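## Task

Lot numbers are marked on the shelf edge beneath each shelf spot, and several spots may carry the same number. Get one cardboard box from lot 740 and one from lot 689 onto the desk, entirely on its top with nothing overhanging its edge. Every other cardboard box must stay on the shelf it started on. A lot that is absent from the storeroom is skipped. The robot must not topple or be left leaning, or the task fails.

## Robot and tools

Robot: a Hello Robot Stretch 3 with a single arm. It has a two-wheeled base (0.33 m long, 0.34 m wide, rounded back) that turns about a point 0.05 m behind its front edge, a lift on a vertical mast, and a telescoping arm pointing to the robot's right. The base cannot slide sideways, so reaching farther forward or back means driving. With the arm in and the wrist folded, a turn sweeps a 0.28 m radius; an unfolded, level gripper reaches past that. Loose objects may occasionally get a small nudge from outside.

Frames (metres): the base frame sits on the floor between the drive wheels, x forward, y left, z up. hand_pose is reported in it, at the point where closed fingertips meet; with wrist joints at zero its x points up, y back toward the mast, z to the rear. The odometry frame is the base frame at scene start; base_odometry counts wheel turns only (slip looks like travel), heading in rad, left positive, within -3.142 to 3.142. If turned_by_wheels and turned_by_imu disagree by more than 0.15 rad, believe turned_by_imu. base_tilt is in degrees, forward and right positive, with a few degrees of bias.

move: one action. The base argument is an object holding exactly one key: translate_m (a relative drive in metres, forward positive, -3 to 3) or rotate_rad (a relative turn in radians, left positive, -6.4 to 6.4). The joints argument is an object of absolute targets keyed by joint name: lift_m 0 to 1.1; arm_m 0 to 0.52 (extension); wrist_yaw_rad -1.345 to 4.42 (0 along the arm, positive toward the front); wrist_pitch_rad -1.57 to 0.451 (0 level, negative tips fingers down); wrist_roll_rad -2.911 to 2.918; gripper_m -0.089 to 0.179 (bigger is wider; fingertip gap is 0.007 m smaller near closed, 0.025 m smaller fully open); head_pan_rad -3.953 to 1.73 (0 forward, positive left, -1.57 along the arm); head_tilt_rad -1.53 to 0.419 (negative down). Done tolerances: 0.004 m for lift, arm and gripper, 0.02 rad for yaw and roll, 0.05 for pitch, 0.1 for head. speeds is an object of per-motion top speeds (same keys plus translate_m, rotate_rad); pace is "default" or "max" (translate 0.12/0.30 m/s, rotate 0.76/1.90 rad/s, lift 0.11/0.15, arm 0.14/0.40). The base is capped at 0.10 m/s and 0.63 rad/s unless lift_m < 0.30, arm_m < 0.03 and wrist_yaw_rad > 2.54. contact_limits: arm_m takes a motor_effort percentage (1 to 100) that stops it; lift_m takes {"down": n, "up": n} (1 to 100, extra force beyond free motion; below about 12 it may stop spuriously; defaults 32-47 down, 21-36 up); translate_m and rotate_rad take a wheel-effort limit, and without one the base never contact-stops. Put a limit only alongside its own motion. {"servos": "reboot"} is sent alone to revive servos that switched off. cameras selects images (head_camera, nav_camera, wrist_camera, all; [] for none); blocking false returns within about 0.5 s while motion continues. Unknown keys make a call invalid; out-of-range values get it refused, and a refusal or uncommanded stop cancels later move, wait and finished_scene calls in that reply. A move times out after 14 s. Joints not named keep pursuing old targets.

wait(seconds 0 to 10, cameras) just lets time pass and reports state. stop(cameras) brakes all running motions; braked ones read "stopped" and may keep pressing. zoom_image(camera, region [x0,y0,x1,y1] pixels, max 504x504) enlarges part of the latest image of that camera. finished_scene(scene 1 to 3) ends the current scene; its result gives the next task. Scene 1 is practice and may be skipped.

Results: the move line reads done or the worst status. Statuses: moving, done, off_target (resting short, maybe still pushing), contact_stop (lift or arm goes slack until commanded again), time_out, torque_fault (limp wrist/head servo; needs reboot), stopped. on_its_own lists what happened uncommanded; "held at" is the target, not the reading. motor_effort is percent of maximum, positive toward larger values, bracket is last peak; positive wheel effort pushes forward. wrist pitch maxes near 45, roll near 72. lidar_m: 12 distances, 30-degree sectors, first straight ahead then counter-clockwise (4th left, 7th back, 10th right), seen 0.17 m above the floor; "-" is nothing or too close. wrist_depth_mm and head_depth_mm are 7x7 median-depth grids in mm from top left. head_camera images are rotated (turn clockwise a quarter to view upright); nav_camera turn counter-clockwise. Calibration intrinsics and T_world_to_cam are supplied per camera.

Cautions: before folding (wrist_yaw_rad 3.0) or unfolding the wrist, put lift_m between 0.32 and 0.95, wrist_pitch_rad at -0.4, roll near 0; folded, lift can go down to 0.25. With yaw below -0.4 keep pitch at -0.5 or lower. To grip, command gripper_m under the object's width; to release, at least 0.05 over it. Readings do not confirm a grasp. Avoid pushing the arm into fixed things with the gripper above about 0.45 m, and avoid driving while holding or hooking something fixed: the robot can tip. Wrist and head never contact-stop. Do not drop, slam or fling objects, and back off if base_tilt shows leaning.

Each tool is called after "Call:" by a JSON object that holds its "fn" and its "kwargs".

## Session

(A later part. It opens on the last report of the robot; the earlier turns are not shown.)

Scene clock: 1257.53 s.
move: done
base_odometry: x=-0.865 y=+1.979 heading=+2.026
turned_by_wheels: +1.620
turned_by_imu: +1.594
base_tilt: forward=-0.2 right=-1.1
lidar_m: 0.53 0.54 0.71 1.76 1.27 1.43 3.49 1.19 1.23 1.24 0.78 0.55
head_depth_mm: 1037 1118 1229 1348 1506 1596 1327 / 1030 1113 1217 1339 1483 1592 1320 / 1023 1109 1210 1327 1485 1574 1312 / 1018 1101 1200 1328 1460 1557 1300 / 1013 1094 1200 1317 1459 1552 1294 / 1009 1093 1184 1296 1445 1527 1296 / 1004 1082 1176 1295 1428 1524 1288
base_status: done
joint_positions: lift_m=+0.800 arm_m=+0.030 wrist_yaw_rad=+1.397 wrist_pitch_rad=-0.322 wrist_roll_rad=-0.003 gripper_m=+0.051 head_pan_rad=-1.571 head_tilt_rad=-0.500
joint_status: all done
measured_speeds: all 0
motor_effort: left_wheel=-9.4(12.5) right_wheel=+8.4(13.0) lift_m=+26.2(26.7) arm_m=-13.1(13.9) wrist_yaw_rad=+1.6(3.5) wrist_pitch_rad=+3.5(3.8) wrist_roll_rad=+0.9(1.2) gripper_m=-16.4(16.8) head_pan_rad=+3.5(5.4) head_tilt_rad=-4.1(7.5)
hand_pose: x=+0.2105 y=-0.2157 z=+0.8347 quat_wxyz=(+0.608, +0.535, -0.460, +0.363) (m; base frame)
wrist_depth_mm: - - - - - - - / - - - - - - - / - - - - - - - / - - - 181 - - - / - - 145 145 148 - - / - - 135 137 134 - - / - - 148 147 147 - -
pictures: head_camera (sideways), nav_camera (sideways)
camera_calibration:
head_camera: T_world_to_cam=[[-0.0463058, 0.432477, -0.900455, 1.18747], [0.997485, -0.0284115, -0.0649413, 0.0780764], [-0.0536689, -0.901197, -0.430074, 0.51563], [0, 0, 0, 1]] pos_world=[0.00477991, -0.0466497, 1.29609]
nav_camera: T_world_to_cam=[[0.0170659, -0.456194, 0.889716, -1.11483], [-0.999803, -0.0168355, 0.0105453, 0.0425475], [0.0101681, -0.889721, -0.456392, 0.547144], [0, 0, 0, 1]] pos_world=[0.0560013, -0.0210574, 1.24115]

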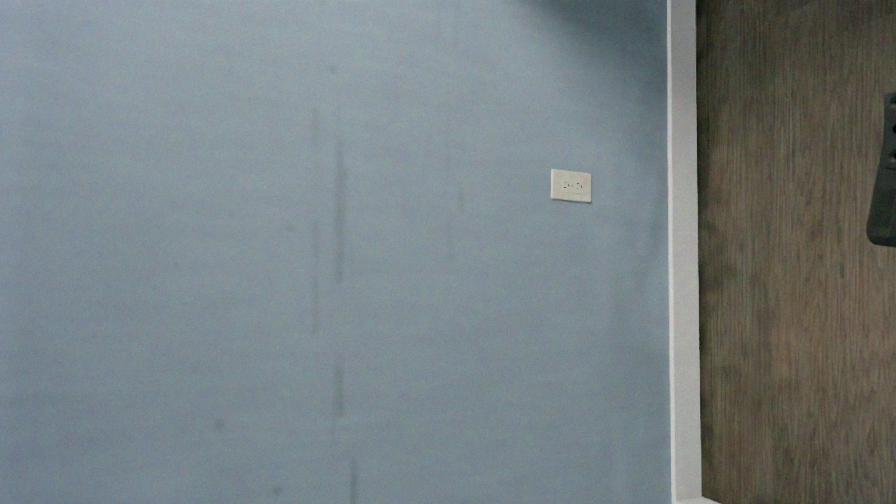

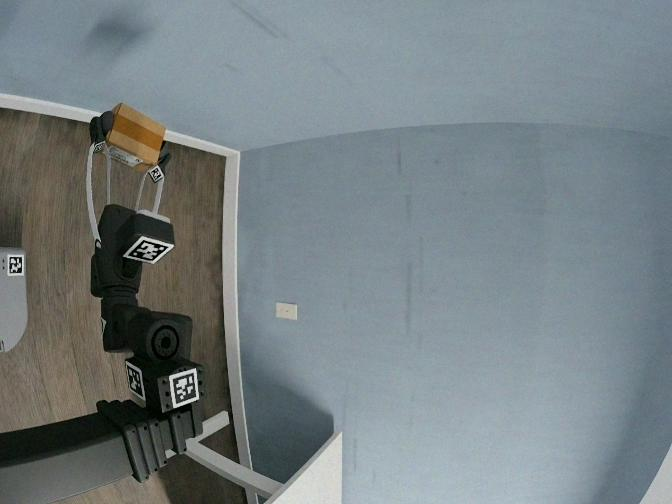

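Call:
{"fn": "move", "kwargs": {"base": {"translate_m": -1.2}, "cameras": []}}

Call:
{"fn": "move", "kwargs": {"joints": {"wrist_yaw_rad": 0.0, "head_tilt_rad": -0.6}, "cameras": ["nav_camera", "head_camera", "wrist_camera"]}}

Scene clock: 1286.23 s.
move: done
base_odometry: x=-0.337 y=+0.901 heading=+2.026
turned_by_wheels: +0.000
turned_by_imu: -0.001
base_tilt: forward=-0.4 right=-1.2
lidar_m: 1.71 1.76 1.05 0.99 1.03 1.35 2.56 1.28 0.83 1.29 0.85 1.75
head_depth_mm: 1084 1170 1277 1346 958 732 1298 / 1080 1160 1268 1337 948 730 1318 / 1072 1153 1258 1333 942 722 1315 / 1065 1150 1255 1315 934 717 1301 / 1057 1147 1243 1315 925 716 1269 / 1052 1143 1241 1306 918 710 1228 / 1049 1127 1233 1291 909 707 1224
base_status: done
joint_positions: lift_m=+0.800 arm_m=+0.030 wrist_yaw_rad=+1.397 wrist_pitch_rad=-0.322 wrist_roll_rad=-0.003 gripper_m=+0.051 head_pan_rad=-1.570 head_tilt_rad=-0.500
joint_status: not commanded
measured_speeds: all 0
motor_effort: left_wheel=-4.3(13.8) right_wheel=-6.4(11.4) lift_m=+27.4(28.2) arm_m=-11.7(13.7) wrist_yaw_rad=+1.9(3.9) wrist_pitch_rad=+3.7(3.8) wrist_roll_rad=+0.8(1.2) gripper_m=-16.1(17.0) head_pan_rad=+3.7(4.1) head_tilt_rad=-3.1(4.8)
hand_pose: x=+0.2105 y=-0.2157 z=+0.8347 quat_wxyz=(+0.608, +0.535, -0.460, +0.363) (m; base frame)
wrist_depth_mm: - - - - - - - / - - - - - - - / - - - - - - - / - - - - - - - / - - 145 145 150 - - / - 124 135 137 134 - - / - - - 149 149 995 -
pictures: none
No camera images: "cameras" was empty.

Scene clock: 1287.90 s.
move: done
base_odometry: x=-0.337 y=+0.901 heading=+2.026
turned_by_wheels: +0.000
turned_by_imu: +0.000
base_tilt: forward=-0.3 right=-1.2
lidar_m: 1.71 1.76 1.05 0.99 1.02 1.35 2.56 1.28 0.83 1.29 0.86 1.75
head_depth_mm: 1078 1186 1322 1129 841 1132 1348 / 1069 1176 1297 1121 834 1264 1325 / 1066 1172 1294 1111 829 700 394 / 1060 1163 1293 1098 823 383 354 / 1053 1158 1285 1081 815 715 1221 / 1049 1150 1279 1075 809 1242 1209 / 1044 1144 1266 1068 806 706 1213
base_status: not commanded
joint_positions: lift_m=+0.800 arm_m=+0.030 wrist_yaw_rad=+0.003 wrist_pitch_rad=-0.322 wrist_roll_rad=-0.003 gripper_m=+0.051 head_pan_rad=-1.570 head_tilt_rad=-0.601
joint_status: all done
measured_speeds: all 0
motor_effort: left_wheel=-4.4(4.8) right_wheel=-7.1(7.7) lift_m=+27.8(28.2) arm_m=-12.1(12.7) wrist_yaw_rad=-4.0(6.4) wrist_pitch_rad=+3.6(3.8) wrist_roll_rad=+0.9(1.1) gripper_m=-16.1(16.4) head_pan_rad=+3.0(3.8) head_tilt_rad=-4.4(9.9)
hand_pose: x=-0.0208 y=-0.4104 z=+0.8347 quat_wxyz=(+0.699, +0.115, -0.696, -0.113) (m; base frame)
wrist_depth_mm: - - - - - - - / - - - - - - - / - - - - - - - / - - - 181 - - - / - - 146 145 148 - - / - - 135 137 134 124 - / - - 151 150 149 - -
pictures: head_camera (sideways), nav_camera (sideways), wrist_camera
camera_calibration:
head_camera: T_world_to_cam=[[-0.0467047, 0.520467, -0.852604, 1.12506], [0.9975, -0.0210078, -0.0674661, 0.0813548], [-0.0530252, -0.853623, -0.518185, 0.630275], [0, 0, 0, 1]] pos_world=[0.00481456, -0.0458286, 1.29132]
nav_camera: T_world_to_cam=[[0.0174818, -0.543011, 0.839544, -1.0494], [-0.999789, -0.0185644, 0.0088113, 0.0448061], [0.010801, -0.83952, -0.543221, 0.660117], [0, 0, 0, 1]] pos_world=[0.0560122, -0.0148223, 1.23921]
wrist_camera: T_world_to_cam=[[-0.998892, -0.0429624, -0.0191949, -0.0157426], [-0.00489275, 0.500538, -0.865701, 0.960444], [0.0468004, -0.864648, -0.500194, 0.229819], [0, 0, 0, 1]] pos_world=[-0.0217816, -0.282703, 0.946109]

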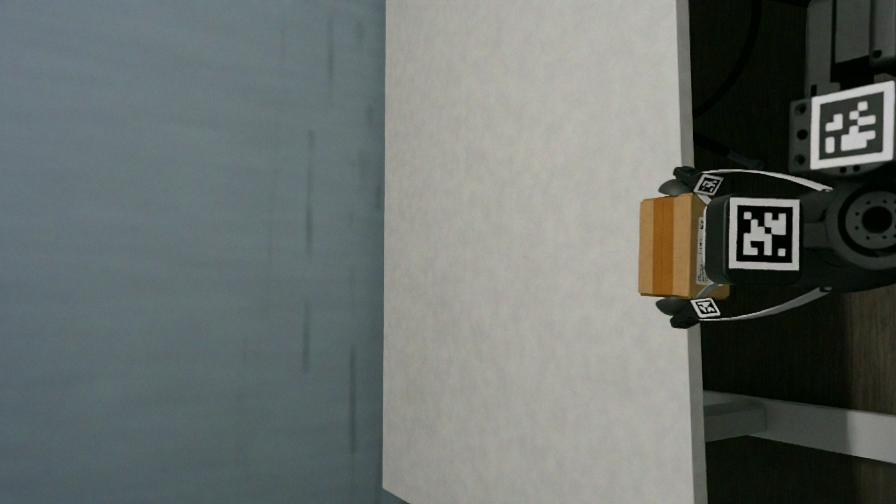

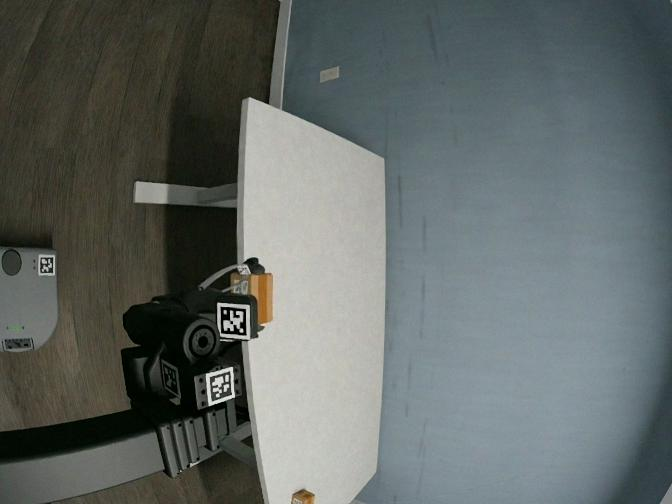

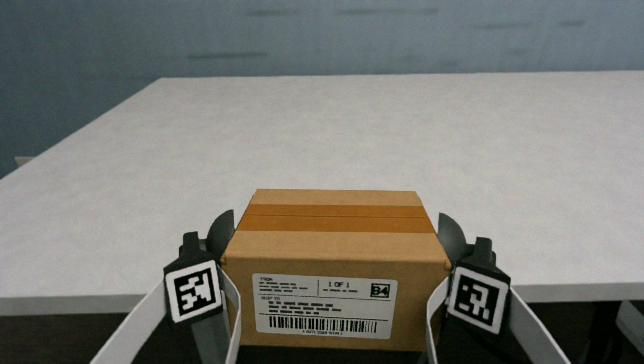

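Call:
{"fn": "move", "kwargs": {"joints": {"arm_m": 0.30}, "cameras": []}}

Call:
{"fn": "move", "kwargs": {"joints": {"lift_m": 0.75}, "speeds": {"lift_m": 0.08}, "cameras": ["wrist_camera", "head_camera"]}}

Scene clock: 1306.40 s.
move: done
base_odometry: x=-0.337 y=+0.901 heading=+2.026
turned_by_wheels: +0.000
turned_by_imu: +0.000
base_tilt: forward=-0.3 right=-1.2
lidar_m: 1.71 1.76 1.05 0.99 1.02 1.35 2.56 1.28 0.83 1.29 0.86 1.75
head_depth_mm: 1077 1181 1316 1126 840 333 288 / 1068 1165 1306 1123 411 333 1211 / 1067 1166 1299 1108 482 1360 1226 / 1060 1166 1301 1098 509 1349 1224 / 1059 1164 1285 1094 815 1347 1219 / 1050 1151 1275 1077 811 1247 1206 / 1043 1139 1268 1067 806 704 1211
base_status: not commanded
joint_positions: lift_m=+0.800 arm_m=+0.300 wrist_yaw_rad=+0.003 wrist_pitch_rad=-0.322 wrist_roll_rad=-0.003 gripper_m=+0.051 head_pan_rad=-1.570 head_tilt_rad=-0.601
joint_status: all done
measured_speeds: all 0
motor_effort: left_wheel=-4.3(4.7) right_wheel=-6.7(7.7) lift_m=+28.5(29.2) arm_m=+13.5(15.7) wrist_yaw_rad=-2.6(5.0) wrist_pitch_rad=+3.6(3.8) wrist_roll_rad=+0.8(1.2) gripper_m=-16.3(16.5) head_pan_rad=+3.1(3.8) head_tilt_rad=-2.2(4.0)
hand_pose: x=-0.0208 y=-0.6804 z=+0.8347 quat_wxyz=(+0.699, +0.115, -0.696, -0.113) (m; base frame)
wrist_depth_mm: - - - - - - - / - - - - - - - / - - - - - - - / - - - 181 - - - / - - 146 145 148 - - / - - 135 137 134 - - / - - 148 147 147 - -
pictures: none
No camera images: "cameras" was empty.

Scene clock: 1307.70 s.
move: done
base_odometry: x=-0.337 y=+0.901 heading=+2.026
turned_by_wheels: +0.000
turned_by_imu: +0.000
base_tilt: forward=-0.3 right=-1.2
lidar_m: 1.71 1.75 1.05 0.99 1.03 1.35 2.56 1.28 0.83 1.29 0.85 1.76
head_depth_mm: 1073 1180 1312 1136 841 735 324 / 1071 1177 1313 1116 531 390 331 / 1065 1173 1296 1109 504 1365 1241 / 1060 1166 1290 1100 532 1356 1226 / 1056 1160 1290 1087 797 1350 1224 / 1050 1152 1277 1079 809 1243 1218 / 1047 1142 1270 1066 806 704 1212
base_status: not commanded
joint_positions: lift_m=+0.750 arm_m=+0.300 wrist_yaw_rad=+0.003 wrist_pitch_rad=-0.322 wrist_roll_rad=-0.003 gripper_m=+0.051 head_pan_rad=-1.570 head_tilt_rad=-0.601
joint_status: all done
measured_speeds: all 0
motor_effort: left_wheel=-4.7(4.8) right_wheel=-6.2(7.4) lift_m=+25.1(27.1) arm_m=+10.6(13.6) wrist_yaw_rad=-3.8(4.5) wrist_pitch_rad=+3.7(3.8) wrist_roll_rad=+1.2(1.2) gripper_m=-16.0(16.6) head_pan_rad=+3.0(3.7) head_tilt_rad=-2.0(3.2)
hand_pose: x=-0.0208 y=-0.6804 z=+0.7847 quat_wxyz=(+0.699, +0.115, -0.696, -0.113) (m; base frame)
wrist_depth_mm: - - - - - - - / - - - - - - - / - - - - - - - / - - - 182 - - - / - - 145 145 148 - - / - - 135 137 134 - - / - - 148 148 146 - -
pictures: head_camera (sideways), wrist_camera
camera_calibration:
head_camera: T_world_to_cam=[[-0.0467049, 0.520467, -0.852604, 1.12506], [0.9975, -0.0210076, -0.0674661, 0.0813548], [-0.053025, -0.853623, -0.518185, 0.630275], [0, 0, 0, 1]] pos_world=[0.00481457, -0.0458286, 1.29132]
wrist_camera: T_world_to_cam=[[-0.998893, -0.0429384, -0.0191989, -0.0282882], [-0.00488206, 0.500628, -0.865649, 1.0523], [0.0467811, -0.864597, -0.500284, -0.0285481], [0, 0, 0, 1]] pos_world=[-0.021784, -0.552708, 0.896096]

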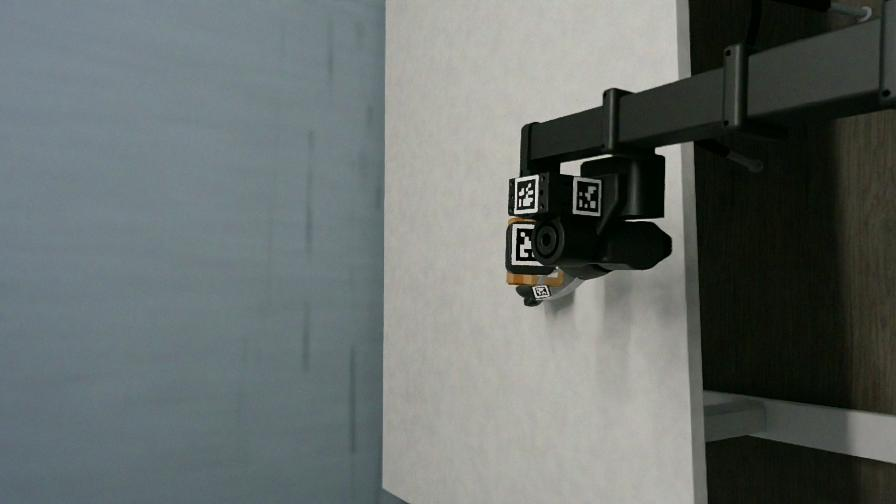

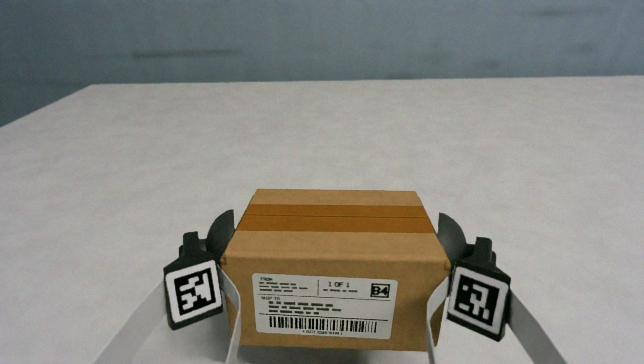

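Call:
{"fn": "move", "kwargs": {"joints": {"lift_m": 0.705}, "speeds": {"lift_m": 0.03}, "contact_limits": {"lift_m": {"down": 13}}, "cameras": ["wrist_camera"]}}

Scene clock: 1313.93 s.
move: done
base_odometry: x=-0.337 y=+0.901 heading=+2.026
turned_by_wheels: +0.000
turned_by_imu: +0.000
base_tilt: forward=-0.3 right=-1.1
lidar_m: 1.71 1.75 1.04 0.99 1.02 1.35 2.56 1.28 0.83 1.29 0.85 1.75
head_depth_mm: 1081 1185 1318 1132 844 1134 1221 / 1067 1178 1305 1121 834 444 366 / 1072 1175 1307 1110 545 1359 1229 / 1058 1165 1298 1106 630 1357 1233 / 1055 1160 1282 1086 811 1344 1218 / 1052 1148 1286 1081 811 1247 1215 / 1044 1144 1267 1068 804 705 1212
base_status: not commanded
joint_positions: lift_m=+0.705 arm_m=+0.300 wrist_yaw_rad=+0.003 wrist_pitch_rad=-0.277 wrist_roll_rad=-0.003 gripper_m=+0.051 head_pan_rad=-1.570 head_tilt_rad=-0.601
joint_status: all done
measured_speeds: all 0
motor_effort: left_wheel=-4.0(4.8) right_wheel=-6.7(7.5) lift_m=+20.0(27.4) arm_m=+0.7(4.3) wrist_yaw_rad=-2.6(4.7) wrist_pitch_rad=-4.6(5.2) wrist_roll_rad=+1.1(1.1) gripper_m=-16.6(16.6) head_pan_rad=+2.8(3.6) head_tilt_rad=+0.1(1.1)
contact_limits: lift_m down 13 (down: maximum 72; up: maximum 65)
hand_pose: x=-0.0208 y=-0.6849 z=+0.7505 quat_wxyz=(+0.702, +0.099, -0.699, -0.097) (m; base frame)
wrist_depth_mm: - - - - - - - / - - - - - - - / - - - - - - - / - - - 175 - - - / - - 144 143 149 - - / - - 135 137 134 122 - / - - 148 149 146 - -
pictures: wrist_camera
camera_calibration:
wrist_camera: T_world_to_cam=[[-0.99889, -0.0437895, -0.0173576, -0.0310843], [-0.00477194, 0.460671, -0.887558, 1.01405], [0.0468619, -0.88649, -0.460368, -0.0944777], [0, 0, 0, 1]] pos_world=[-0.0217834, -0.55226, 0.855999]

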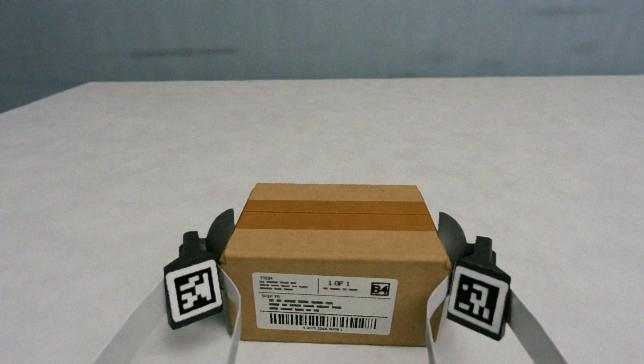

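Call:
{"fn": "move", "kwargs": {"joints": {"lift_m": 0.712}, "cameras": []}}

Call:
{"fn": "move", "kwargs": {"joints": {"gripper_m": 0.15}, "cameras": []}}

Call:
{"fn": "move", "kwargs": {"joints": {"gripper_m": 0.179, "lift_m": 0.722}, "cameras": ["wrist_camera"]}}

Scene clock: 1321.73 s.
move: done
base_odometry: x=-0.337 y=+0.901 heading=+2.026
turned_by_wheels: +0.000
turned_by_imu: +0.000
base_tilt: forward=-0.3 right=-1.1
lidar_m: 1.71 1.76 1.04 0.99 1.02 1.35 2.56 1.28 0.83 1.29 0.85 1.75
head_depth_mm: 1073 1183 1318 1131 839 1131 1191 / 1071 1174 1306 1123 832 436 359 / 1064 1172 1304 1110 545 1356 1225 / 1064 1164 1290 1096 625 1357 1223 / 1058 1162 1282 1087 815 1351 1225 / 1048 1151 1279 1076 811 1246 1211 / 1045 1150 1267 1062 805 705 1206
base_status: not commanded
joint_positions: lift_m=+0.712 arm_m=+0.300 wrist_yaw_rad=+0.003 wrist_pitch_rad=-0.301 wrist_roll_rad=-0.003 gripper_m=+0.051 head_pan_rad=-1.570 head_tilt_rad=-0.601
joint_status: all done
measured_speeds: all 0
motor_effort: left_wheel=-4.2(4.5) right_wheel=-7.1(7.4) lift_m=+30.2(30.7) arm_m=-7.0(7.8) wrist_yaw_rad=-3.4(4.1) wrist_pitch_rad=-0.2(4.7) wrist_roll_rad=+1.0(1.1) gripper_m=-16.0(16.4) head_pan_rad=+3.2(3.5) head_tilt_rad=+1.3(2.0)
hand_pose: x=-0.0208 y=-0.6825 z=+0.7517 quat_wxyz=(+0.701, +0.108, -0.698, -0.105) (m; base frame)
wrist_depth_mm: - - - - - - - / - - - - - - - / - - - - - - - / - - - 173 - - - / - - 144 143 149 - - / - - 135 138 134 - - / - - 149 150 148 110 -
pictures: none
No camera images: "cameras" was empty.

Scene clock: 1323.27 s.
move: done
base_odometry: x=-0.337 y=+0.901 heading=+2.026
turned_by_wheels: +0.000
turned_by_imu: +0.000
base_tilt: forward=-0.2 right=-1.2
lidar_m: 1.71 1.75 1.05 0.99 1.03 1.35 2.56 1.28 0.83 1.29 0.86 1.76
head_depth_mm: 1077 1179 1319 1132 841 1127 1192 / 1068 1172 1307 1119 835 436 359 / 1063 1169 1298 1108 546 1348 1230 / 1059 1168 1293 1100 627 1354 1229 / 1051 1155 1288 1086 797 1345 1224 / 1046 1150 1278 1079 813 1245 1210 / 1041 1145 1273 1061 806 705 1210
base_status: not commanded
joint_positions: lift_m=+0.712 arm_m=+0.300 wrist_yaw_rad=+0.003 wrist_pitch_rad=-0.313 wrist_roll_rad=-0.003 gripper_m=+0.150 head_pan_rad=-1.570 head_tilt_rad=-0.601
joint_status: all done
measured_speeds: all 0
motor_effort: left_wheel=-4.3(4.6) right_wheel=-7.3(7.4) lift_m=+28.3(30.7) arm_m=-10.3(10.4) wrist_yaw_rad=-4.3(4.3) wrist_pitch_rad=+2.0(2.1) wrist_roll_rad=+0.8(1.1) gripper_m=+0.5(83.4) head_pan_rad=+3.3(3.7) head_tilt_rad=+2.1(2.4)
hand_pose: x=-0.0208 y=-0.6813 z=+0.7489 quat_wxyz=(+0.700, +0.112, -0.697, -0.109) (m; base frame)
wrist_depth_mm: - - - - - - - / - - - - - - - / - - - - - - - / - - - 167 167 - - / - 146 134 140 145 142 - / - 126 140 138 136 124 - / - 118 - 150 149 - 111
pictures: none
No camera images: "cameras" was empty.

Scene clock: 1324.07 s.
move: done
base_odometry: x=-0.337 y=+0.901 heading=+2.026
turned_by_wheels: +0.000
turned_by_imu: +0.000
base_tilt: forward=-0.3 right=-1.2
lidar_m: 1.71 1.76 1.05 0.99 1.02 1.35 2.56 1.28 0.83 1.29 0.85 1.75
head_depth_mm: 1076 1182 1314 1128 841 1116 1190 / 1073 1177 1311 1123 831 412 353 / 1067 1170 1302 1108 526 1360 1234 / 1060 1166 1289 1104 610 1357 1233 / 1052 1155 1284 1089 793 1354 1218 / 1049 1151 1281 1082 810 1246 1211 / 1045 1145 1275 1066 807 705 1203
base_status: not commanded
joint_positions: lift_m=+0.722 arm_m=+0.300 wrist_yaw_rad=+0.003 wrist_pitch_rad=-0.314 wrist_roll_rad=-0.003 gripper_m=+0.179 head_pan_rad=-1.570 head_tilt_rad=-0.601
joint_status: all done
measured_speeds: all 0
motor_effort: left_wheel=-4.2(4.7) right_wheel=-6.9(7.6) lift_m=+30.8(32.9) arm_m=-12.4(12.4) wrist_yaw_rad=-2.3(4.7) wrist_pitch_rad=+2.1(2.1) wrist_roll_rad=+1.0(1.1) gripper_m=+0.1(81.5) head_pan_rad=+3.2(3.7) head_tilt_rad=+1.9(2.9)
hand_pose: x=-0.0208 y=-0.6813 z=+0.7587 quat_wxyz=(+0.700, +0.112, -0.697, -0.110) (m; base frame)
wrist_depth_mm: - - - - - - - / - - - - - - - / - - - - - - - / - - - - - - - / - 142 155 155 154 - - / - 126 139 138 137 - - / - - 153 153 151 - 105
pictures: wrist_camera
camera_calibration:
wrist_camera: T_world_to_cam=[[-0.998893, -0.0430932, -0.0188489, -0.0291958], [-0.00485376, 0.493043, -0.869991, 1.02843], [0.0467841, -0.868937, -0.492707, -0.0510077], [0, 0, 0, 1]] pos_world=[-0.0217854, -0.552639, 0.86904]

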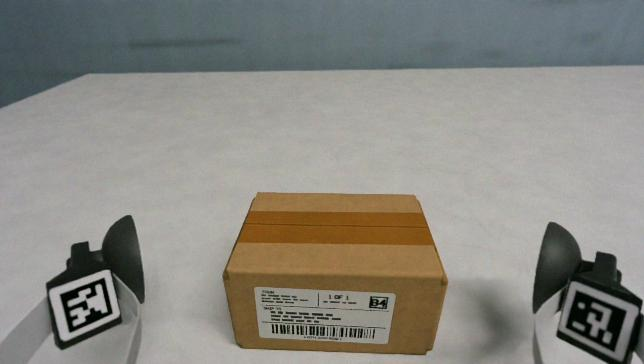

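Call:
{"fn": "move", "kwargs": {"joints": {"arm_m": 0.03}, "cameras": ["nav_camera", "wrist_camera"]}}

Scene clock: 1330.07 s.
move: done
base_odometry: x=-0.337 y=+0.901 heading=+2.026
turned_by_wheels: +0.000
turned_by_imu: +0.000
base_tilt: forward=-0.4 right=-1.1
lidar_m: 1.71 1.76 1.05 0.99 1.03 1.35 2.56 1.28 0.83 1.29 0.85 1.75
head_depth_mm: 1074 1184 1310 1131 842 1136 1252 / 1067 1174 1307 1124 836 1160 1240 / 1063 1169 1299 1113 826 725 1182 / 1061 1166 1297 1103 795 1357 394 / 1052 1156 1292 1087 816 717 1195 / 1049 1154 1283 1075 811 711 1208 / 1039 1149 1268 1072 804 708 1209
base_status: not commanded
joint_positions: lift_m=+0.722 arm_m=+0.030 wrist_yaw_rad=+0.003 wrist_pitch_rad=-0.314 wrist_roll_rad=-0.003 gripper_m=+0.179 head_pan_rad=-1.570 head_tilt_rad=-0.600
joint_status: all done
measured_speeds: all 0
motor_effort: left_wheel=-4.2(4.9) right_wheel=-7.1(7.7) lift_m=+29.7(30.8) arm_m=-12.7(15.2) wrist_yaw_rad=-3.0(4.5) wrist_pitch_rad=+2.1(2.2) wrist_roll_rad=+0.9(1.2) gripper_m=+0.6(1.4) head_pan_rad=+3.4(3.7) head_tilt_rad=+3.2(4.2)
hand_pose: x=-0.0208 y=-0.4113 z=+0.7587 quat_wxyz=(+0.700, +0.112, -0.697, -0.110) (m; base frame)
wrist_depth_mm: - - - - - - - / - - - 376 - - - / - - - 383 - - - / - - - - - - - / - 143 - - - - - / 123 144 - - - - - / 924 958 949 958 968 950 105
pictures: nav_camera (sideways), wrist_camera
camera_calibration:
nav_camera: T_world_to_cam=[[0.0174814, -0.542511, 0.839867, -1.04982], [-0.999789, -0.0185591, 0.00882187, 0.0447924], [0.0108012, -0.839844, -0.542721, 0.659466], [0, 0, 0, 1]] pos_world=[0.0560122, -0.0148597, 1.23922]
wrist_camera: T_world_to_cam=[[-0.998893, -0.0430911, -0.0188518, -0.0175575], [-0.00485347, 0.493103, -0.869957, 0.895283], [0.0467833, -0.868903, -0.492766, 0.183669], [0, 0, 0, 1]] pos_world=[-0.0217855, -0.282633, 0.869033]

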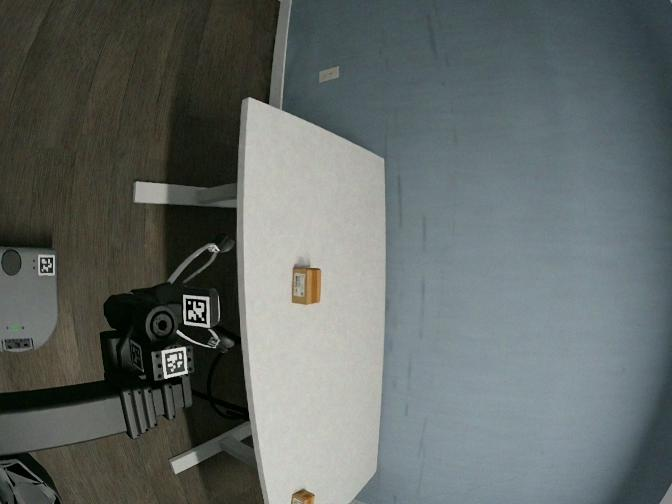

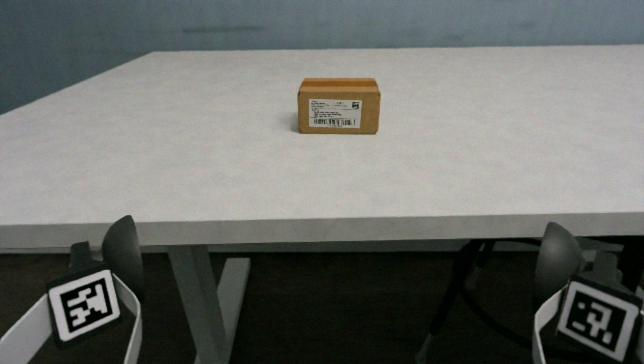

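Call:
{"fn": "finished_scene", "kwargs": {"scene": 1, "done": true}}

The scene is finished: the task was done.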